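# Load a staple stick onto the open stapler's rail

## Task

Pick one stick of staples out of the tray and seat it over the open stapler's rail so it straddles the rail with its legs pointing downward, pressed fully down. The stapler must end up lying flat and resting directly on the table. Finally release the stick and move the gripper away from it.

## Robot and tools

Robot: two 6-joint arms, left_arm and right_arm, each with a parallel gripper. Joint order for every row and every per-joint list: waist, shoulder, elbow, forearm roll, wrist pitch, wrist roll. Stated ranges in rad: waist -2.618..2.618, shoulder 0.000..3.140, elbow -2.967..0.000, forearm roll -1.745..1.745, wrist pitch -1.220..1.220, wrist roll -2.094..2.094 (true ends may differ by up to 0.014).

Frames: the scene frame has its origin at table-top height, halfway between the nominal arm bases; +x points out over the table, +z up, left_arm sits on the +y side. Actual bases: left_arm (-0.015, +0.319, +0.032) m, right_arm (-0.012, -0.324, +0.032) m, each turned only slightly about z. Hand positions, orientations and wrist-camera poses are reported in that arm's own base frame; fixed cameras and the table use the scene frame. The reported hand point lies between the finger pads, about 5 mm short of the tips; fingers extend along the gripper's +z and close along its y axis. Printed poses may be off by a few cm.

Row format (shared by execute_actions and move): one flat list of 14 numbers, each in [-1, 1]. Numbers 1-6 are left_arm joint offsets, 7 is left_arm opening, 8-13 are right_arm joint offsets, 14 is right_arm opening. Always send all 14, even if one arm stays still. Joint offsets are scaled so 1.0 equals 2.463 rad, and they are measured from the Joint targets as printed at the start of the action (not from the previous row), so sending the same offset twice keeps moving the joint. Opening is an absolute setting: +1 fully open, -1 closed; a full close takes about 1 s. Sending 0 for an opening means half-closed, so to leave a gripper alone repeat its current command. Sending 0 for all six joints of an arm re-commands its present targets.

execute_actions: argument actions is a list of actions; each action is a table of up to 15 rows, one per 1/30 s step (0.5 s per action); if fewer rows are given, the last one is held. An empty list just reports state and images. Optional cameras picks camera names (omit or ["all"] for all, [] for none). An action asking any joint more than 0.014 rad beyond its range is rejected for both arms; a malformed action or a bad first action rejects the whole call.

move: target is one row or a list of up to 15 rows; every row's offsets count from the same starting Joint targets, not from the previous row. Joints travel together along interpolated paths, so the gripper follows a curve, with no obstacle avoidance. speed (rad/s, 0.01 to 3, default 0.5) caps the fastest joint; may be one value or one per target. blend (rad) rounds corners of a list. opening_speed (per second on the -1..+1 scale, at least 0.2) ramps the gripper. blocking=false returns after about 0.5 s while the motion continues. Paths take at least 0.5 s; over 10 s they stop short. The result adds a move: line: done, off_target (resting more than 0.01 rad from target, e.g. blocked by contact or friction), moving, held (a check held back steps), or fault; limits=held means steps were withheld.

wait: seconds 0 to 10; lets the scene run with commands held. stop: brakes a running move. zoom_image: camera (cam_head_left, cam_head_right, cam_left_wrist, cam_right_wrist) and region [x0, y0, x1, y1] in pixels of its latest 896x504 image, top-left origin, at most 504 wide and high. finished_scene: scene number (1 or 2); ends the scene irreversibly, so only call it once the stick is seated, released and the stapler sits flat.

Result lines: end_effector_position (m) and end_effector_quat_wxyz per arm in its base frame; Joint positions (six angles in rad, then pad gap in m, 0.070 open); Joint targets (the base for your next offsets); Tool commands; grip_measured (finger opening on the command scale); Joint torques (signed, includes arm weight, noisy); Scene clock. Warnings: "joint sent to its limit", "joint command not followed" (clearance check between arms altered targets), TORQUE FAULT (arm frozen 10 s), MOTOR HOT (at 65 °C) and OVER-TEMPERATURE FAULT (arm goes limp, 30-60 s). Camera calibration blocks give intrinsics and world-to-camera transforms; they may be slightly off.

Motion limits: joint targets move at most 3 rad/s, each target stays within 0.963 rad of the measured angle, and a target putting the gripper over 70 mm from where it is gets scaled back, so large moves span several actions.

Gripping: when the fingers touch the object, command roughly 0.05 below the grip_measured value for full force; smaller margins grip more gently. Very thin parts (under about 2 mm) get less force. Closing fast can squeeze too hard.

Avoid: letting the arms touch or grip each other; dropping the stick or letting anything leave the table; releasing a moving part; fast impacts or hard pressing on the stapler or table (wrist joints yield near 4 N m, and contact torques of 20.9 N m on the big joints or 7.28 N m on wrist joints trigger a fault); holding loads or straining against unreachable poses for long, which overheats motors. To end a push, command targets back past the measured positions. Loose objects may occasionally get nudged by outside forces.

Each tool is called as name(argument=value, ...), one argument or row to a line, values as JSON.

## Session

execute_actions(
  actions=[],
)

Scene clock: 0.00 s.
left_arm: end_effector_position=(+0.1250, +0.3358, +0.1717) grip_measured=+0.98 end_effector_quat_wxyz=(+0.208, -0.549, +0.810, +0.000) | right_arm: end_effector_position=(+0.5022, -0.1568, +0.1749) grip_measured=+0.99 end_effector_quat_wxyz=(+0.291, +0.424, +0.847, -0.135)
Joint positions: left_arm=[1.396 1.575 -1.277 -0.336 1.084 0.322 0.069] | right_arm=[-0.122 2.073 -1.894 -0.517 1.043 0.972 0.07]
Joint torques (N m): no reading
Joint targets: left_arm=[1.396 1.575 -1.277 -0.336 1.084 0.322] | right_arm=[-0.122 2.073 -1.894 -0.517 1.043 0.972]
Tool commands: left_gripper/opening=+1.0 right_gripper/opening=+1.0

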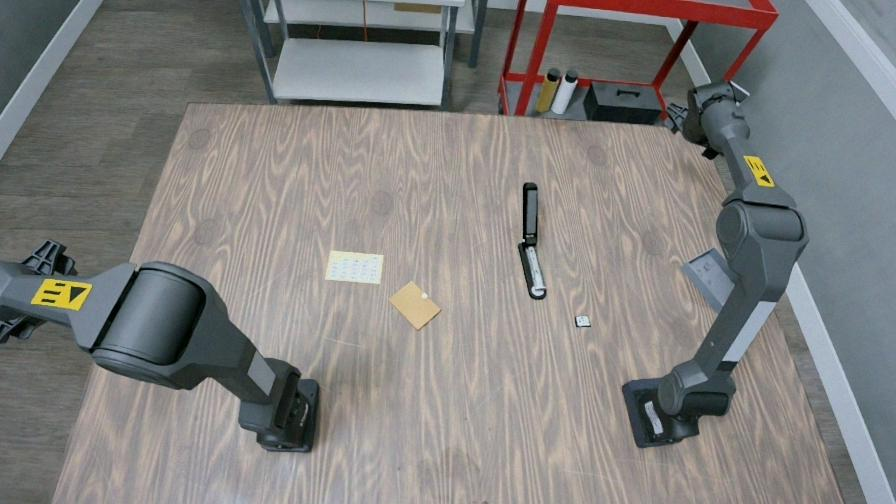

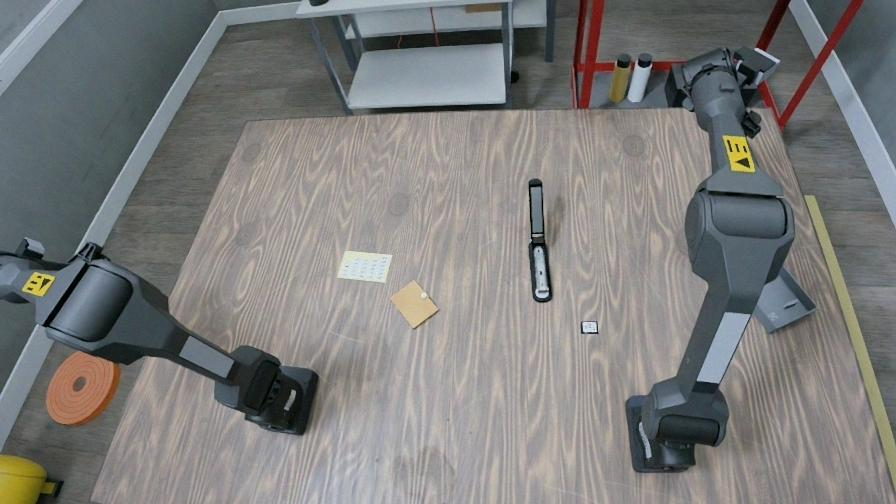

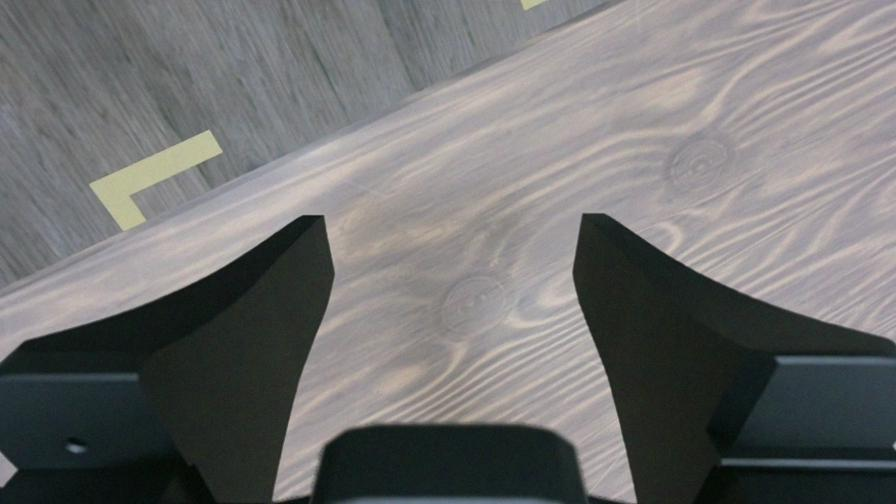

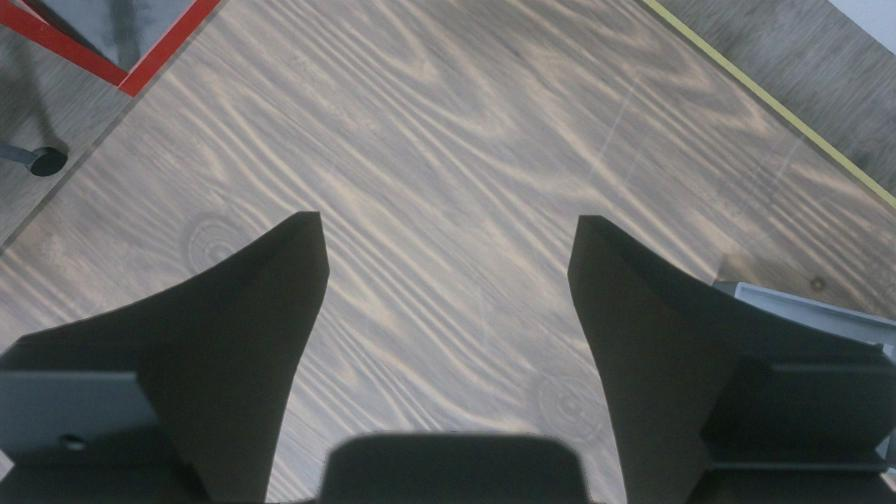

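zoom_image(
  camera="cam_head_right",
  region=[700, 230, 840, 350],
)

zoom_image(
  camera="cam_head_left",
  region=[640, 220, 800, 330],
)

zoom_image(
  camera="cam_head_right",
  region=[480, 160, 620, 350],
)

zoom_image(
  camera="cam_head_left",
  region=[480, 160, 620, 350],
)

Scaled by 3.600 from the camera's 896x504 image, which has a finer 1280x720 frame.

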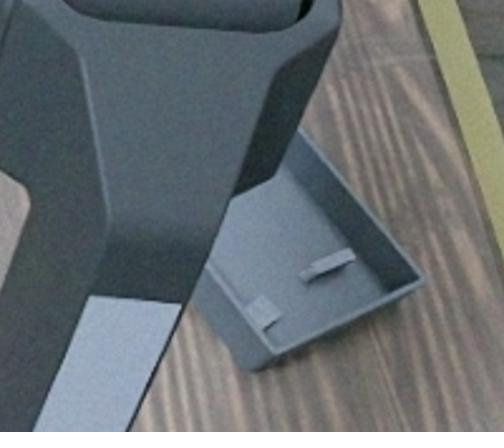

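Scaled by 3.150 from the camera's 896x504 image, which has a finer 1280x720 frame.

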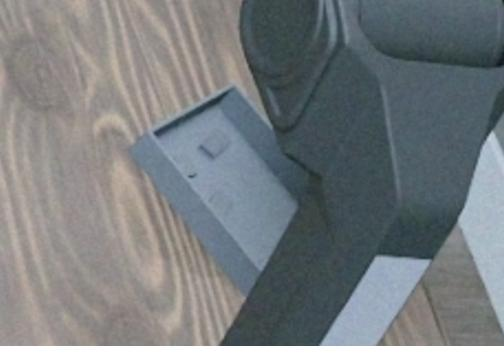

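Scaled by 2.653 from the camera's 896x504 image, which has a finer 1280x720 frame.

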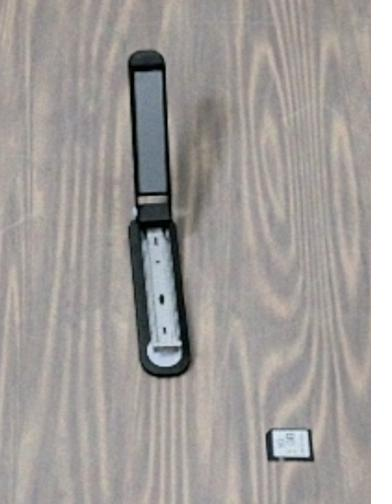

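Scaled by 2.653 from the camera's 896x504 image, which has a finer 1280x720 frame.

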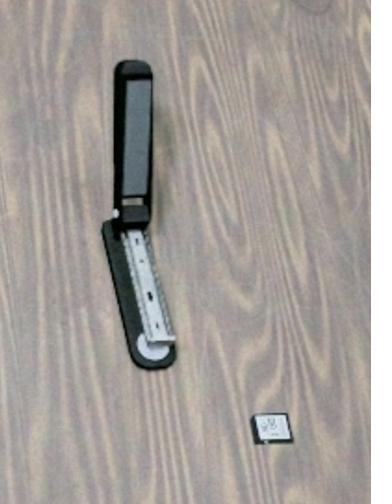

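move(
  target=[0,0,0,0,0,0,1,-0.2883,-0.2806,0.3784,0.2099,-0.1851,-0.3946,1],
  speed=1.0,
  cameras=["cam_right_wrist","cam_head_right"],
)

zoom_image(
  camera="cam_head_right",
  region=[480, 160, 620, 350],
)

Scene clock: 16.83 s.
left_arm: end_effector_position=(+0.1250, +0.3358, +0.1717) grip_measured=+0.98 end_effector_quat_wxyz=(+0.208, -0.549, +0.810, +0.000) | right_arm: end_effector_position=(+0.2445, -0.2688, +0.1705) grip_measured=+0.99 end_effector_quat_wxyz=(+0.293, +0.383, +0.866, -0.129)
Joint positions: left_arm=[1.396 1.575 -1.277 -0.336 1.084 0.322 0.069] | right_arm=[-0.833 1.38 -0.962 0.001 0.587 0 0.07]
Joint torques (N m): left_arm=[0.2 -4.98 -4.14 -0.21 -0.16 0.01] | right_arm=[0.8 -3.67 -4.44 -0.01 -0.7 -0.01]
Joint targets: left_arm=[1.396 1.575 -1.277 -0.336 1.084 0.322] | right_arm=[-0.832 1.382 -0.962 0.000 0.587 0.000]
move: done
camera_calibration:
cam_right_wrist: T_world_to_cam=[[-0.727399, -0.686212, -0.00181735, -0.00269967], [-0.685306, 0.72657, -0.0495128, 0.370451], [0.0352967, -0.0347701, -0.998772, 0.276713], [0, 0, 0, 1]] pos_world=[0.242142, -0.26139, 0.29471]
Images, in order (width x height): cam_head_right 896x504, cam_right_wrist 896x504.

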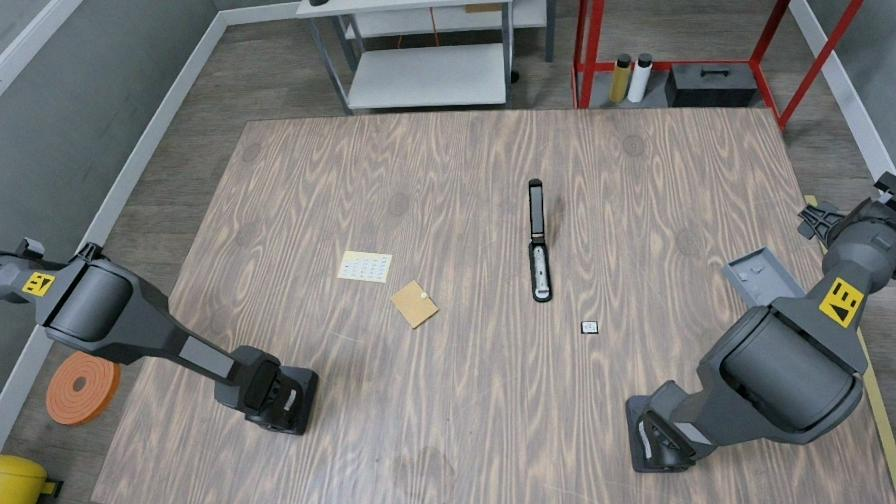

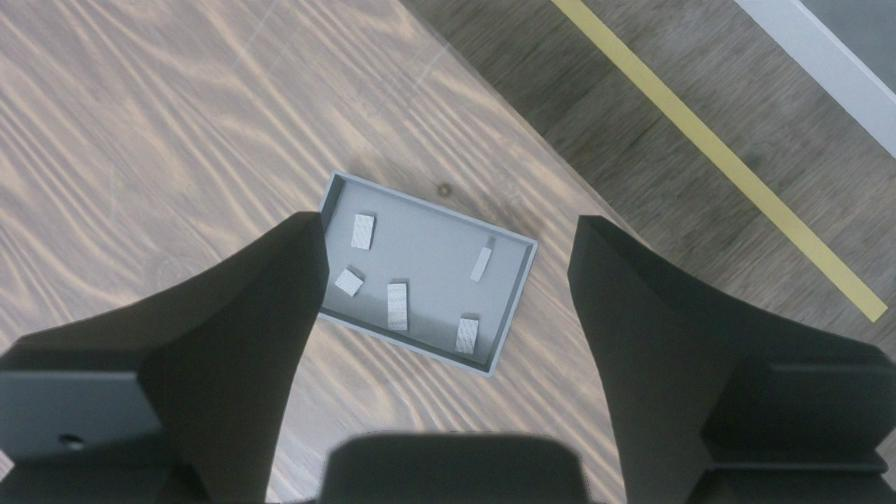

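Scaled by 2.653 from the camera's 896x504 image, which has a finer 1280x720 frame.

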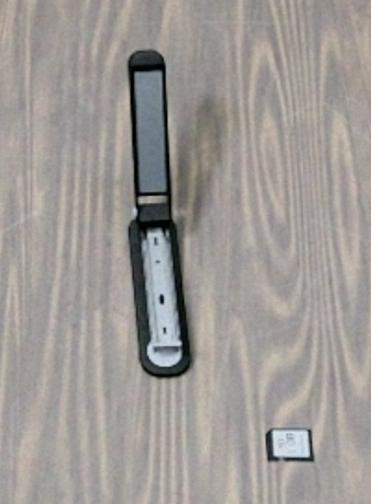

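zoom_image(
  camera="cam_right_wrist",
  region=[310, 160, 550, 390],
)

Scaled by 2.100 from the camera's 896x504 image, which has a finer 1280x720 frame.

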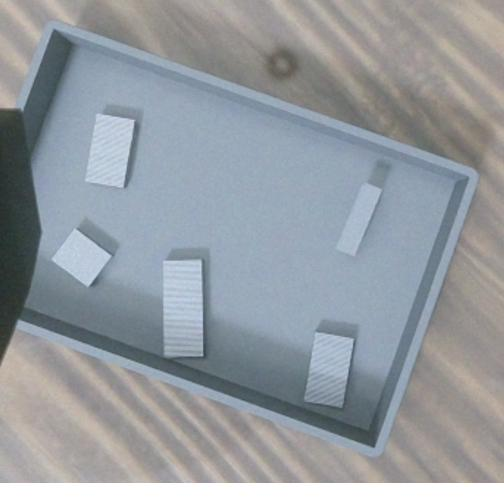

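move(
  target=[0,0,0,0,0,0,1,0,-0.0032,0.1646,0,-0.1614,0,1],
  speed=0.8,
  cameras=["cam_right_wrist"],
)

zoom_image(
  camera="cam_right_wrist",
  region=[230, 0, 650, 260],
)

Scene clock: 22.80 s.
left_arm: end_effector_position=(+0.1250, +0.3358, +0.1717) grip_measured=+0.98 end_effector_quat_wxyz=(+0.208, -0.549, +0.810, +0.000) | right_arm: end_effector_position=(+0.2146, -0.2355, +0.0803) grip_measured=+0.99 end_effector_quat_wxyz=(+0.293, +0.383, +0.866, -0.129)
Joint positions: left_arm=[1.396 1.575 -1.277 -0.336 1.084 0.322 0.069] | right_arm=[-0.832 1.374 -0.557 0.001 0.189 0 0.07]
Joint torques (N m): left_arm=[0.19 -4.99 -4.13 -0.21 -0.17 0.01] | right_arm=[0.65 -5.42 -3.87 -0.02 -0.51 -0.07]
Joint targets: left_arm=[1.396 1.575 -1.277 -0.336 1.084 0.322] | right_arm=[-0.832 1.374 -0.557 0.000 0.189 0.000]
move: done
camera_calibration:
cam_right_wrist: T_world_to_cam=[[-0.727063, -0.686569, -0.00170377, -0.00207592], [-0.685689, 0.726252, -0.0488782, 0.321324], [0.0347956, -0.0343692, -0.998803, 0.189035], [0, 0, 0, 1]] pos_world=[0.212241, -0.22829, 0.204511]
Images, in order (width x height): cam_right_wrist 896x504.

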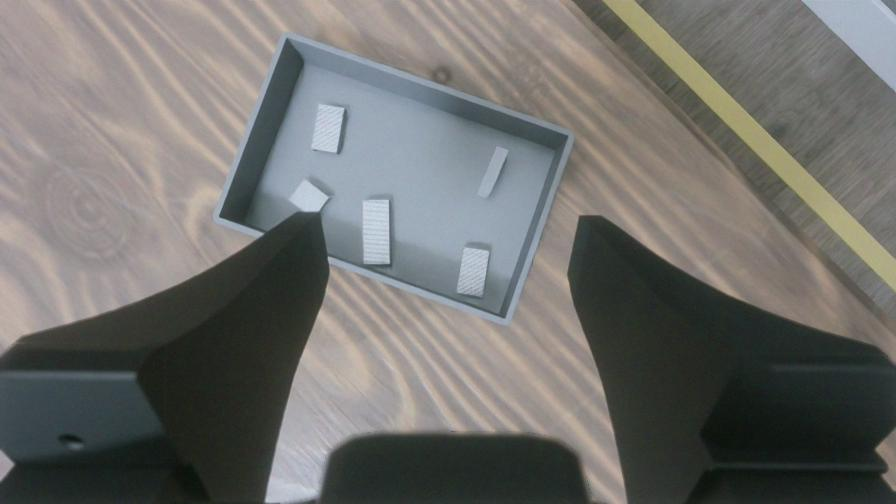

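Scaled by 1.200 from the camera's 896x504 image, which has a finer 1280x720 frame.

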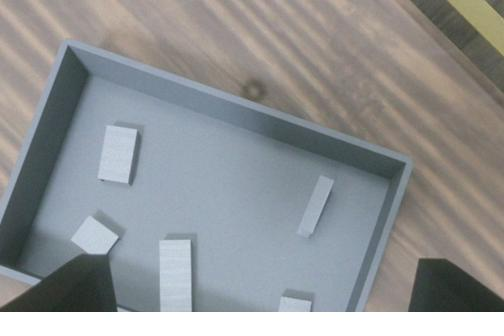

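zoom_image(
  camera="cam_right_wrist",
  region=[280, 90, 410, 220],
)

zoom_image(
  camera="cam_right_wrist",
  region=[340, 140, 520, 310],
)

Scaled by 3.877 from the camera's 896x504 image, which has a finer 1280x720 frame.

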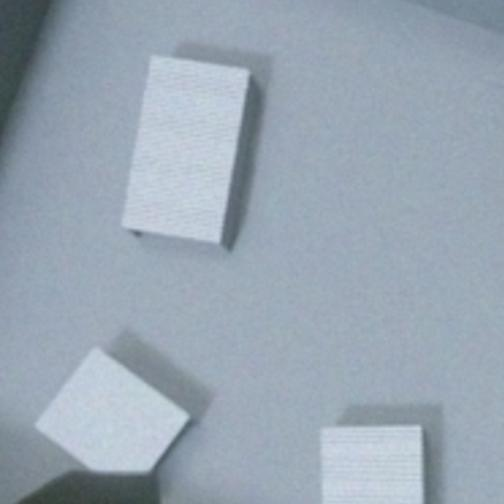

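Scaled by 2.800 from the camera's 896x504 image, which has a finer 1280x720 frame.

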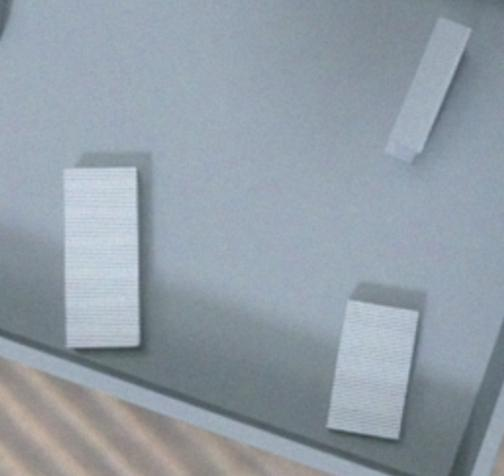

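move(
  target=[0,0,0,0,0,0,1,0.54,-0.0442,-0.001,0,0.0456,0,1],
  speed=1.0,
  cameras=["cam_right_wrist"],
)

zoom_image(
  camera="cam_right_wrist",
  region=[330, 0, 600, 260],
)

Scene clock: 35.43 s.
left_arm: end_effector_position=(+0.1250, +0.3358, +0.1717) grip_measured=+0.98 end_effector_quat_wxyz=(+0.208, -0.549, +0.810, +0.000) | right_arm: end_effector_position=(+0.2662, +0.1450, +0.0999) grip_measured=+0.99 end_effector_quat_wxyz=(+0.310, -0.234, +0.918, +0.079)
Joint positions: left_arm=[1.396 1.575 -1.277 -0.336 1.084 0.322 0.069] | right_arm=[0.499 1.265 -0.559 0.001 0.301 0 0.07]
Joint torques (N m): left_arm=[0.19 -4.99 -4.14 -0.22 -0.17 0.01] | right_arm=[-0.63 -4.42 -3.94 0.03 -0.56 -0.03]
Joint targets: left_arm=[1.396 1.575 -1.277 -0.336 1.084 0.322] | right_arm=[0.498 1.265 -0.559 0.000 0.302 0.000]
move: done
camera_calibration:
cam_right_wrist: T_world_to_cam=[[0.494146, -0.869377, -0.00178091, -0.00170901], [-0.868436, -0.493513, -0.0475763, 0.306639], [0.0404829, 0.0250562, -0.998866, 0.209765], [0, 0, 0, 1]] pos_world=[0.258649, 0.144589, 0.224113]
Images, in order (width x height): cam_right_wrist 896x504.

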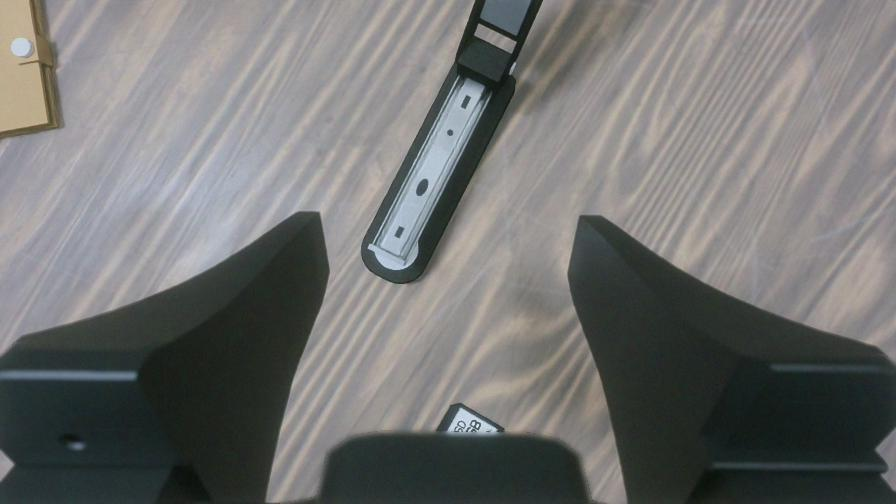

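Scaled by 1.867 from the camera's 896x504 image, which has a finer 1280x720 frame.

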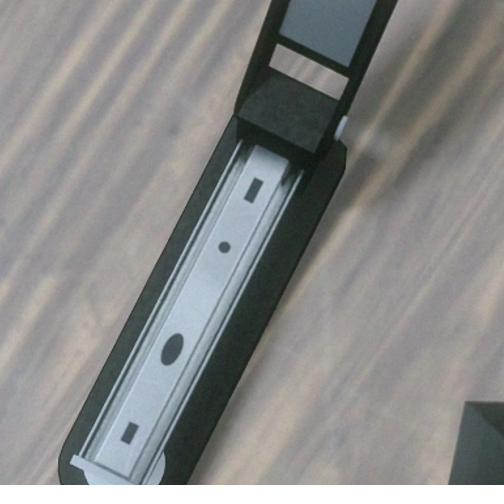

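zoom_image(
  camera="cam_right_wrist",
  region=[350, 160, 460, 290],
)

zoom_image(
  camera="cam_right_wrist",
  region=[420, 50, 530, 180],
)

Scaled by 3.877 from the camera's 896x504 image, which has a finer 1280x720 frame.

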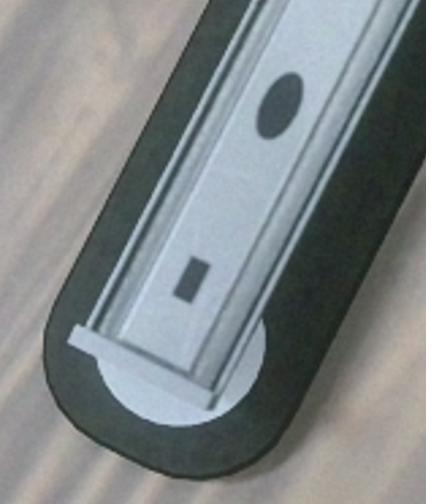

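Scaled by 3.877 from the camera's 896x504 image, which has a finer 1280x720 frame.

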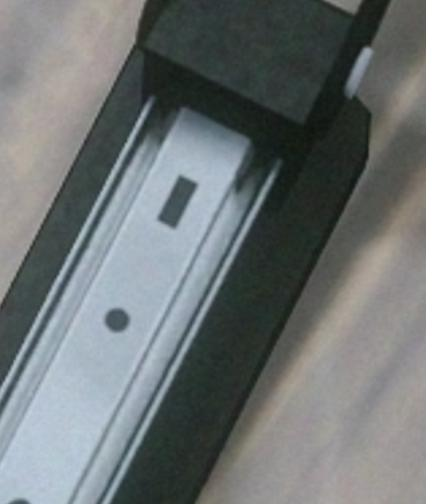

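move(
  target=[0,0,0,0,0,0,1,-0.4911,0.252,-0.2327,0,0.2446,0.0361,1],
  speed=1.0,
  cameras=["cam_right_wrist","cam_head_left"],
)

zoom_image(
  camera="cam_right_wrist",
  region=[300, 120, 600, 340],
)

Scene clock: 46.20 s.
left_arm: end_effector_position=(+0.1250, +0.3358, +0.1717) grip_measured=+0.98 end_effector_quat_wxyz=(+0.208, -0.549, +0.810, +0.000) | right_arm: end_effector_position=(+0.2538, -0.2186, +0.0199) grip_measured=+0.99 end_effector_quat_wxyz=(+0.000, +0.390, +0.921, +0.000)
Joint positions: left_arm=[1.396 1.575 -1.277 -0.336 1.084 0.322 0.069] | right_arm=[-0.712 1.887 -1.133 0.001 0.904 0.089 0.07]
Joint torques (N m): left_arm=[0.19 -4.99 -4.13 -0.21 -0.17 0.01] | right_arm=[0.73 -9.2 -2.66 0.09 -0.17 -0.02]
Joint targets: left_arm=[1.396 1.575 -1.277 -0.336 1.084 0.322] | right_arm=[-0.711 1.886 -1.132 0.000 0.904 0.089]
move: done
camera_calibration:
cam_right_wrist: T_world_to_cam=[[-0.707925, -0.706172, -0.0128193, 0.0290501], [-0.586701, 0.577859, 0.567328, 0.263065], [-0.393223, 0.409147, -0.823392, 0.330036], [0, 0, 0, 1]] pos_world=[0.304684, -0.266533, 0.122878]
Images, in order (width x height): cam_head_left 896x504, cam_right_wrist 896x504.

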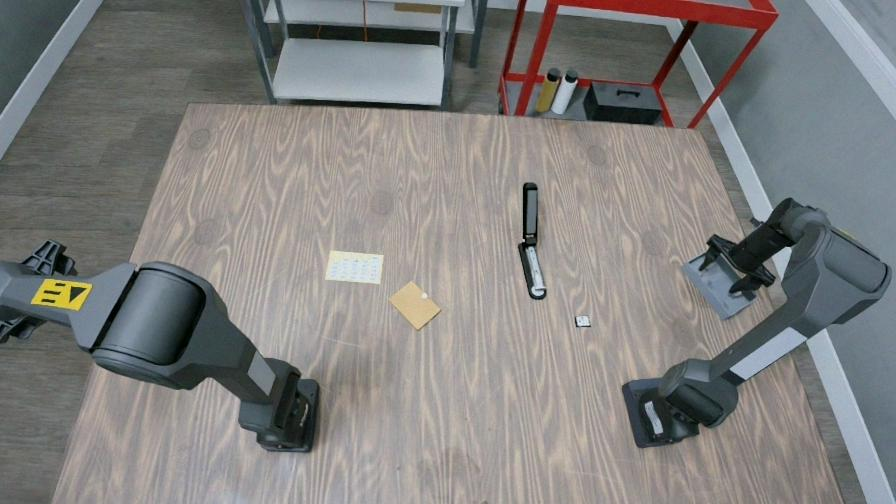

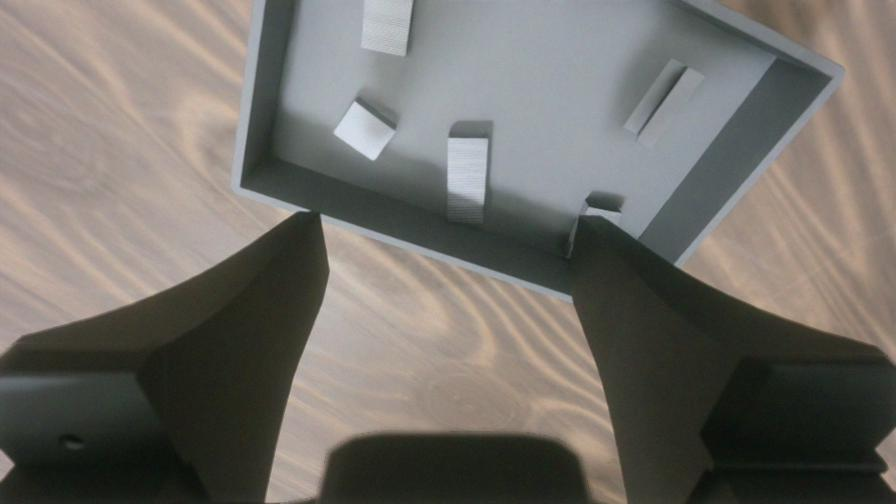

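Scaled by 1.680 from the camera's 896x504 image, which has a finer 1280x720 frame.

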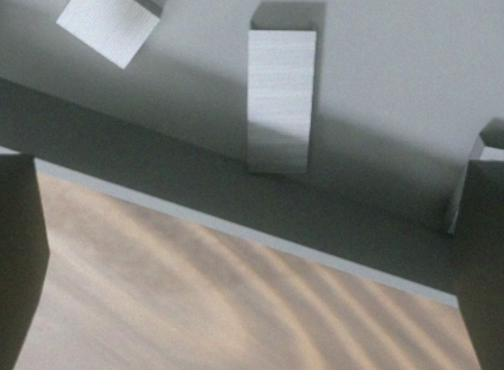

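move(
  target=[0,0,0,0,0,0,1,-0.0019,0.0378,0.0173,0,-0.0551,-0.0016,-0.1],
  speed=0.15,
  cameras=["cam_right_wrist"],
)

zoom_image(
  camera="cam_right_wrist",
  region=[340, 120, 580, 300],
)

Scene clock: 51.23 s.
left_arm: end_effector_position=(+0.1250, +0.3358, +0.1717) grip_measured=+0.98 end_effector_quat_wxyz=(+0.208, -0.549, +0.810, +0.000) | right_arm: end_effector_position=(+0.2551, -0.2215, -0.0201) grip_measured=-0.10 end_effector_quat_wxyz=(+0.000, +0.390, +0.921, +0.000)
Joint positions: left_arm=[1.396 1.575 -1.277 -0.336 1.084 0.322 0.069] | right_arm=[-0.715 1.98 -1.09 0.001 0.767 0.085 0.031]
Joint torques (N m): left_arm=[0.18 -4.99 -4.13 -0.21 -0.17 0.01] | right_arm=[-0.71 -8.43 -2.44 -0.03 0.19 -0.06]
Joint targets: left_arm=[1.396 1.575 -1.277 -0.336 1.084 0.322] | right_arm=[-0.716 1.979 -1.090 0.000 0.768 0.085]
move: done
camera_calibration:
cam_right_wrist: T_world_to_cam=[[-0.708054, -0.706042, -0.0128571, 0.0275579], [-0.587018, 0.578376, 0.566472, 0.288444], [-0.392517, 0.40864, -0.82398, 0.298453], [0, 0, 0, 1]] pos_world=[0.305982, -0.269332, 0.0828778]
Images, in order (width x height): cam_right_wrist 896x504.

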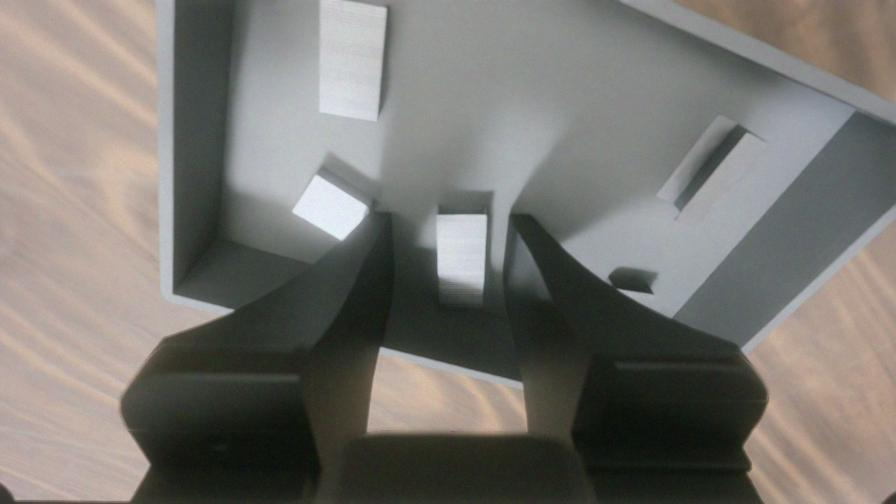

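Scaled by 2.100 from the camera's 896x504 image, which has a finer 1280x720 frame.

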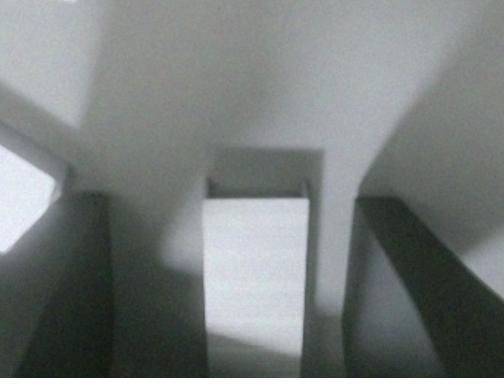

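move(
  target=[
    [0,0,0,0,0,0,1,0.0009,-0.0061,0.009,0,-0.0025,0.0008,-0.1],
    [0,0,0,0,0,0,1,0.0009,-0.0061,0.009,0,-0.0025,0.0008,-0.74],
  ],
  speed=0.15,
  opening_speed=0.5,
  cameras=["cam_right_wrist"],
)

zoom_image(
  camera="cam_right_wrist",
  region=[380, 170, 520, 310],
)

Scene clock: 60.43 s.
left_arm: end_effector_position=(+0.1250, +0.3358, +0.1717) grip_measured=+0.98 end_effector_quat_wxyz=(+0.208, -0.549, +0.810, +0.000) | right_arm: end_effector_position=(+0.2513, -0.2178, -0.0191) grip_measured=-0.64 end_effector_quat_wxyz=(+0.000, +0.390, +0.921, +0.000)
Joint positions: left_arm=[1.396 1.575 -1.277 -0.336 1.084 0.322 0.069] | right_arm=[-0.714 1.964 -1.068 0.001 0.763 0.087 0.013]
Joint torques (N m): left_arm=[0.21 -5 -4.13 -0.22 -0.17 0.01] | right_arm=[0.59 -8.51 -2.96 0.02 -0.13 -0.02]
Joint targets: left_arm=[1.396 1.575 -1.277 -0.336 1.084 0.322] | right_arm=[-0.714 1.964 -1.068 0.000 0.762 0.087]
move: done
camera_calibration:
cam_right_wrist: T_world_to_cam=[[-0.708708, -0.705389, -0.0126632, 0.0277777], [-0.585633, 0.57819, 0.568094, 0.283083], [-0.393405, 0.410029, -0.822866, 0.296942], [0, 0, 0, 1]] pos_world=[0.302288, -0.265836, 0.0838774]
Images, in order (width x height): cam_right_wrist 896x504.

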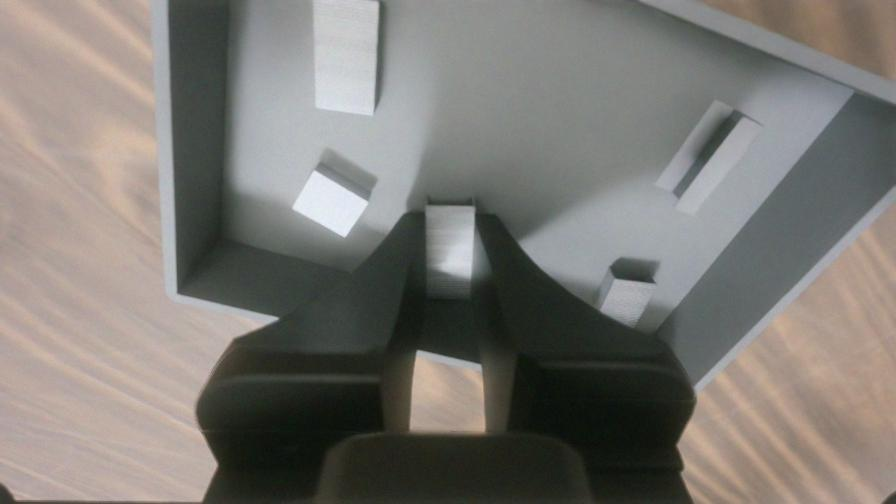

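Scaled by 3.600 from the camera's 896x504 image, which has a finer 1280x720 frame.

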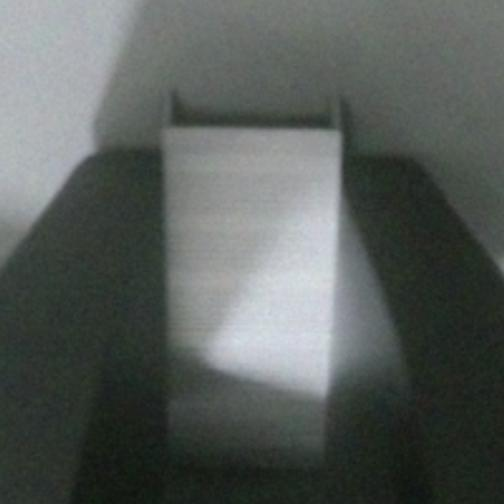

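move(
  target=[
    [0,0,0,0,0,0,1,0,-0.0732,-0.0727,0,0.146,0,-0.74],
    [0,0,0,0,0,0,1,0.5186,-0.0732,-0.0727,0,0.146,0.1669,-0.74],
    [0,0,0,0,0,0,1,0.5186,-0.0365,-0.0374,0,0.0739,0.1669,-0.74],
  ],
  speed=[0.3,0.8,0.3],
  blend=[0.03,0.03,0],
  cameras=["cam_right_wrist","cam_head_right"],
)

zoom_image(
  camera="cam_right_wrist",
  region=[350, 100, 560, 310],
)

Scene clock: 70.13 s.
left_arm: end_effector_position=(+0.1250, +0.3358, +0.1717) grip_measured=+0.98 end_effector_quat_wxyz=(+0.208, -0.549, +0.810, +0.000) | right_arm: end_effector_position=(+0.2843, +0.1800, +0.0292) grip_measured=-0.64 end_effector_quat_wxyz=(-0.001, -0.033, +0.999, +0.000)
Joint positions: left_arm=[1.396 1.575 -1.277 -0.336 1.084 0.322 0.069] | right_arm=[0.564 1.875 -1.158 0.001 0.944 0.498 0.013]
Joint torques (N m): left_arm=[0.19 -4.99 -4.14 -0.21 -0.17 0.01] | right_arm=[-0.85 -9.09 -3.6 0.08 0.13 -0.1]
Joint targets: left_arm=[1.396 1.575 -1.277 -0.336 1.084 0.322] | right_arm=[0.563 1.874 -1.160 0.000 0.944 0.498]
move: done
camera_calibration:
cam_right_wrist: T_world_to_cam=[[0.0792321, -0.996788, -0.0116645, 0.160714], [-0.819095, -0.071768, 0.569151, 0.228367], [-0.56816, -0.0355406, -0.82215, 0.316336], [0, 0, 0, 1]] pos_world=[0.35405, 0.18783, 0.131975]
Images, in order (width x height): cam_head_right 896x504, cam_right_wrist 896x504.

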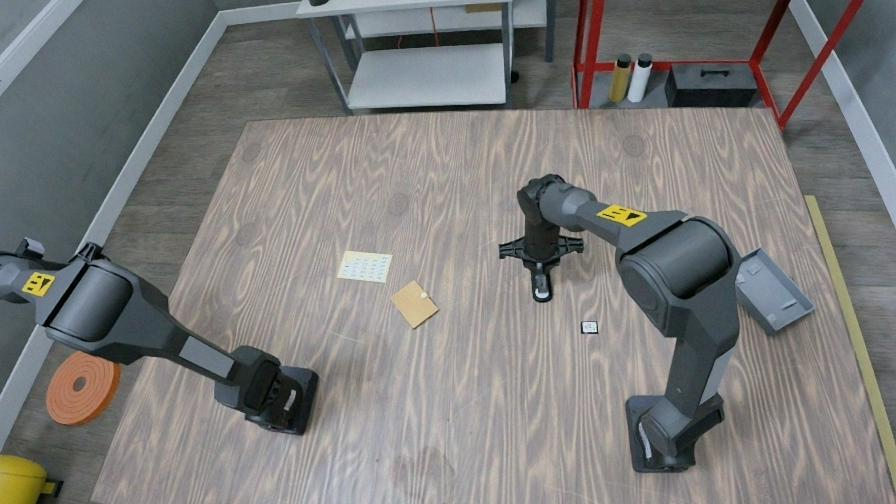

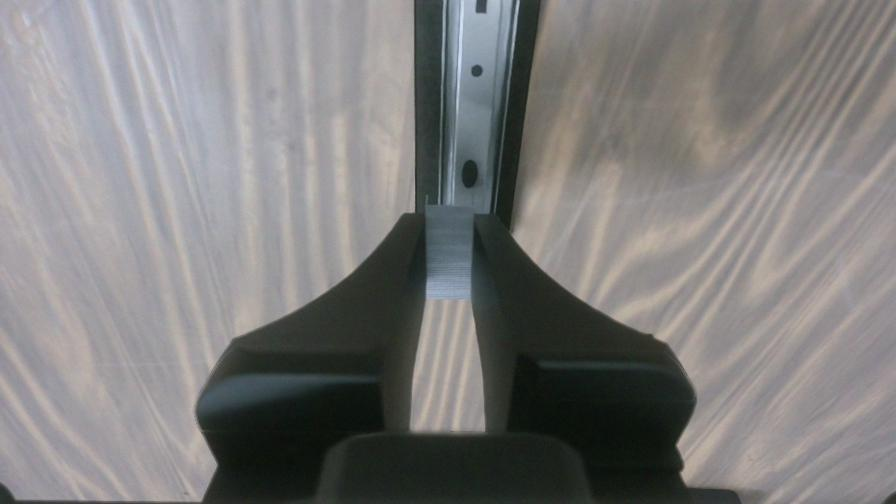

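Scaled by 2.400 from the camera's 896x504 image, which has a finer 1280x720 frame.

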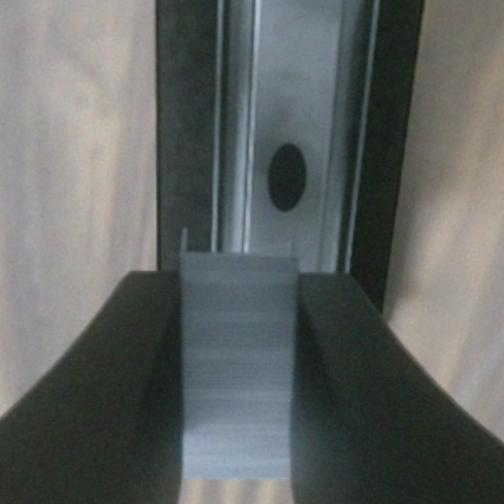

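move(
  target=[0,0,0,0,0,0,1,-0.0067,0.0069,0.0176,0,-0.0246,0.0061,-0.74],
  speed=0.15,
  cameras=["cam_right_wrist"],
)

zoom_image(
  camera="cam_right_wrist",
  region=[380, 100, 530, 300],
)

zoom_image(
  camera="cam_right_wrist",
  region=[380, 0, 530, 110],
)

Scene clock: 78.97 s.
left_arm: end_effector_position=(+0.1250, +0.3358, +0.1717) grip_measured=+0.98 end_effector_quat_wxyz=(+0.208, -0.549, +0.810, +0.000) | right_arm: end_effector_position=(+0.2845, +0.1733, +0.0150) grip_measured=-0.64 end_effector_quat_wxyz=(+0.000, -0.017, +1.000, +0.000)
Joint positions: left_arm=[1.396 1.575 -1.277 -0.336 1.084 0.322 0.069] | right_arm=[0.547 1.891 -1.116 0.001 0.883 0.513 0.013]
Joint torques (N m): left_arm=[0.18 -4.99 -4.13 -0.21 -0.17 0.01] | right_arm=[-0.38 -7.43 -3.22 0.02 0.11 -0.04]
Joint targets: left_arm=[1.396 1.575 -1.277 -0.336 1.084 0.322] | right_arm=[0.547 1.891 -1.116 0.000 0.884 0.513]
move: done
camera_calibration:
cam_right_wrist: T_world_to_cam=[[0.0475388, -0.998786, -0.0129282, 0.163303], [-0.822353, -0.0464813, 0.567076, 0.232705], [-0.566988, -0.0163266, -0.823564, 0.300922], [0, 0, 0, 1]] pos_world=[0.354222, 0.178834, 0.117978]
Images, in order (width x height): cam_right_wrist 896x504.

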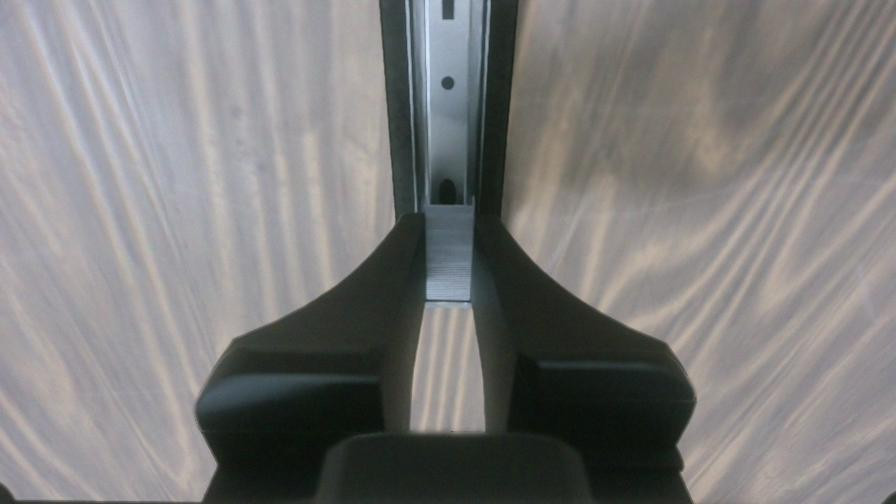

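Scaled by 2.520 from the camera's 896x504 image, which has a finer 1280x720 frame.

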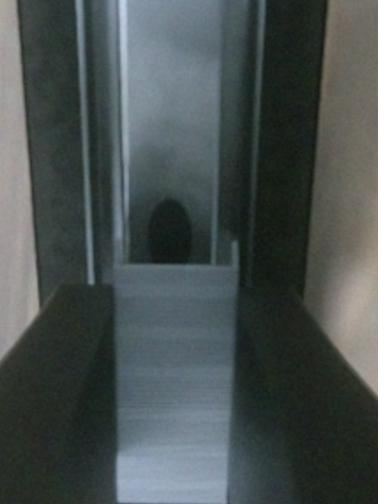

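Scaled by 3.360 from the camera's 896x504 image, which has a finer 1280x720 frame.

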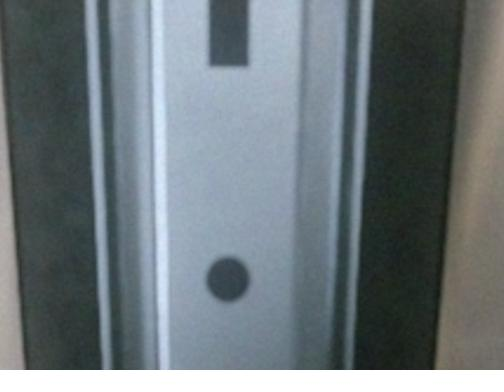

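move(
  target=[0,0,0,0,0,0,1,0.0003,0.0131,0.0083,0,-0.0218,0.0006,-0.74],
  speed=0.1,
  cameras=["cam_right_wrist"],
)

zoom_image(
  camera="cam_right_wrist",
  region=[390, 140, 510, 310],
)

Scene clock: 84.17 s.
left_arm: end_effector_position=(+0.1250, +0.3358, +0.1717) grip_measured=+0.98 end_effector_quat_wxyz=(+0.208, -0.549, +0.810, +0.000) | right_arm: end_effector_position=(+0.2852, +0.1741, +0.0012) grip_measured=-0.64 end_effector_quat_wxyz=(+0.001, -0.016, +1.000, +0.001)
Joint positions: left_arm=[1.396 1.575 -1.277 -0.336 1.084 0.322 0.069] | right_arm=[0.548 1.921 -1.097 0.001 0.832 0.514 0.013]
Joint torques (N m): left_arm=[0.19 -4.98 -4.13 -0.21 -0.16 0.01] | right_arm=[0.89 -3.42 -1.04 -0.04 -1.22 0.02]
Joint targets: left_arm=[1.396 1.575 -1.277 -0.336 1.084 0.322] | right_arm=[0.548 1.923 -1.096 0.000 0.830 0.514]
move: done
camera_calibration:
cam_right_wrist: T_world_to_cam=[[0.0466052, -0.998817, -0.0138867, 0.164135], [-0.823374, -0.0462827, 0.565608, 0.24139], [-0.565582, -0.0149263, -0.824557, 0.289286], [0, 0, 0, 1]] pos_world=[0.35472, 0.179431, 0.10428]
Images, in order (width x height): cam_right_wrist 896x504.

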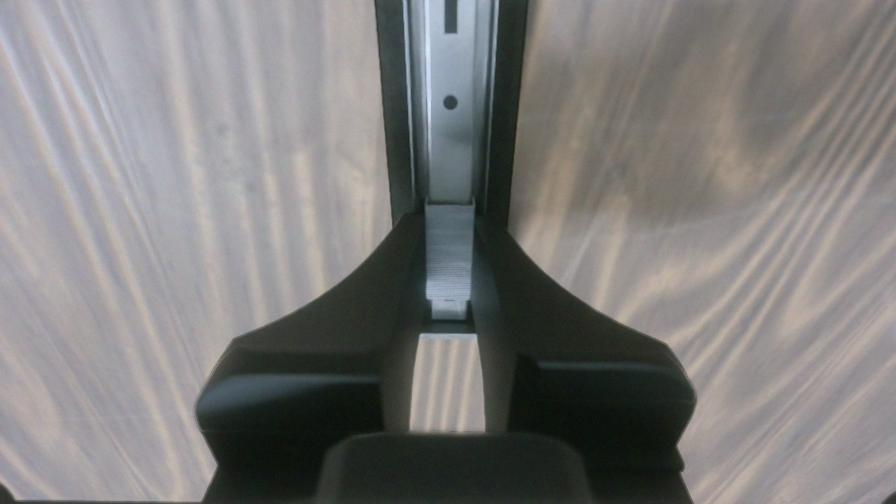

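Scaled by 2.965 from the camera's 896x504 image, which has a finer 1280x720 frame.

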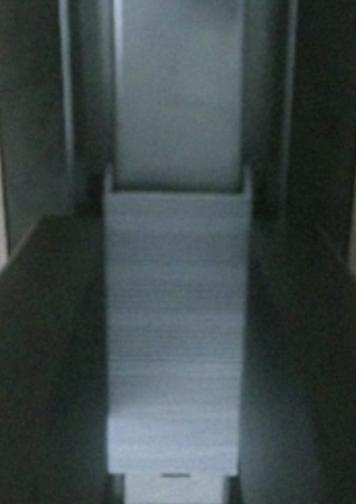

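move(
  target=[
    [0,0,0,0,0,0,1,0.0014,0.0009,0.0005,0,-0.0014,0,-0.74],
    [0,0,0,0,0,0,1,-0.0014,0.0009,0.0005,0,-0.0014,0,-0.74],
    [0,0,0,0,0,0,1,0,0.0009,0.0005,0,-0.0014,0,-0.74],
  ],
  speed=0.03,
  cameras=["cam_right_wrist"],
)

zoom_image(
  camera="cam_right_wrist",
  region=[410, 170, 490, 240],
)

zoom_image(
  camera="cam_right_wrist",
  region=[400, 270, 500, 350],
)

Scene clock: 91.90 s.
left_arm: end_effector_position=(+0.1250, +0.3358, +0.1717) grip_measured=+0.98 end_effector_quat_wxyz=(+0.208, -0.549, +0.810, +0.000) | right_arm: end_effector_position=(+0.2852, +0.1743, +0.0002) grip_measured=-0.64 end_effector_quat_wxyz=(+0.001, -0.016, +1.000, +0.002)
Joint positions: left_arm=[1.396 1.575 -1.277 -0.336 1.084 0.322 0.069] | right_arm=[0.547 1.922 -1.095 0.002 0.827 0.514 0.013]
Joint torques (N m): left_arm=[0.18 -4.98 -4.11 -0.21 -0.16 0.01] | right_arm=[0.53 8.03 1.62 0.14 -4.29 0.09]
Joint targets: left_arm=[1.396 1.575 -1.277 -0.336 1.084 0.322] | right_arm=[0.548 1.925 -1.095 0.000 0.826 0.514]
move: done
camera_calibration:
cam_right_wrist: T_world_to_cam=[[0.0457087, -0.99884, -0.0151758, 0.164575], [-0.823745, -0.0462814, 0.565068, 0.242085], [-0.565114, -0.0133275, -0.824905, 0.28813], [0, 0, 0, 1]] pos_world=[0.35472, 0.179428, 0.103383]
Images, in order (width x height): cam_right_wrist 896x504.

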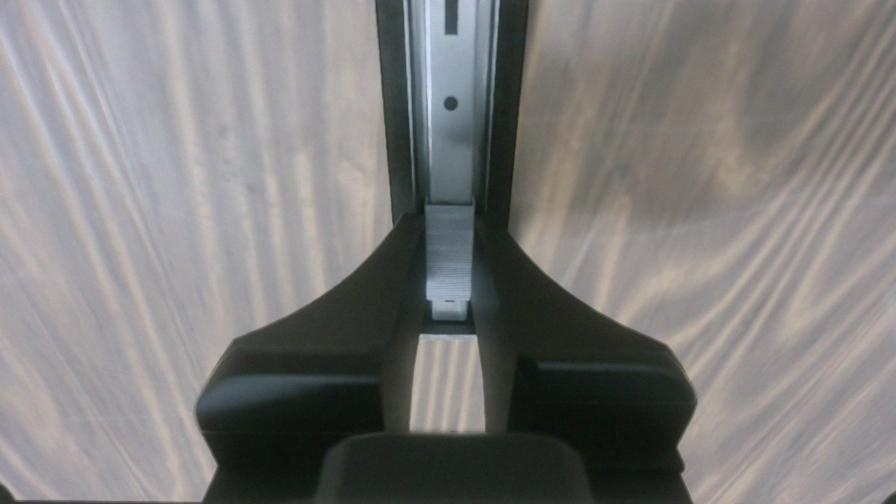

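Scaled by 6.300 from the camera's 896x504 image, which has a finer 1280x720 frame.

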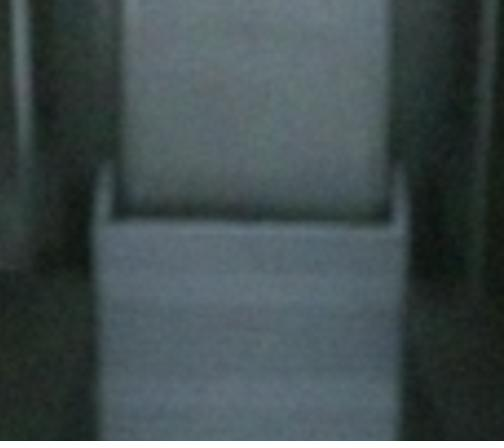

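Scaled by 5.040 from the camera's 896x504 image, which has a finer 1280x720 frame.

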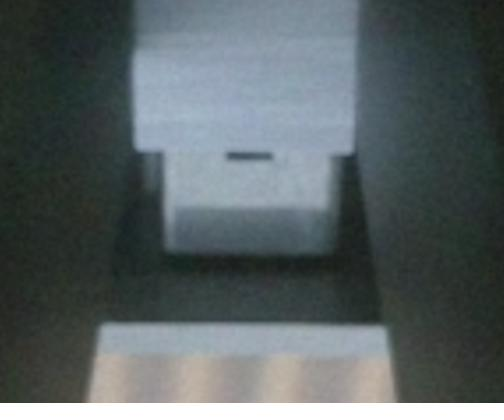

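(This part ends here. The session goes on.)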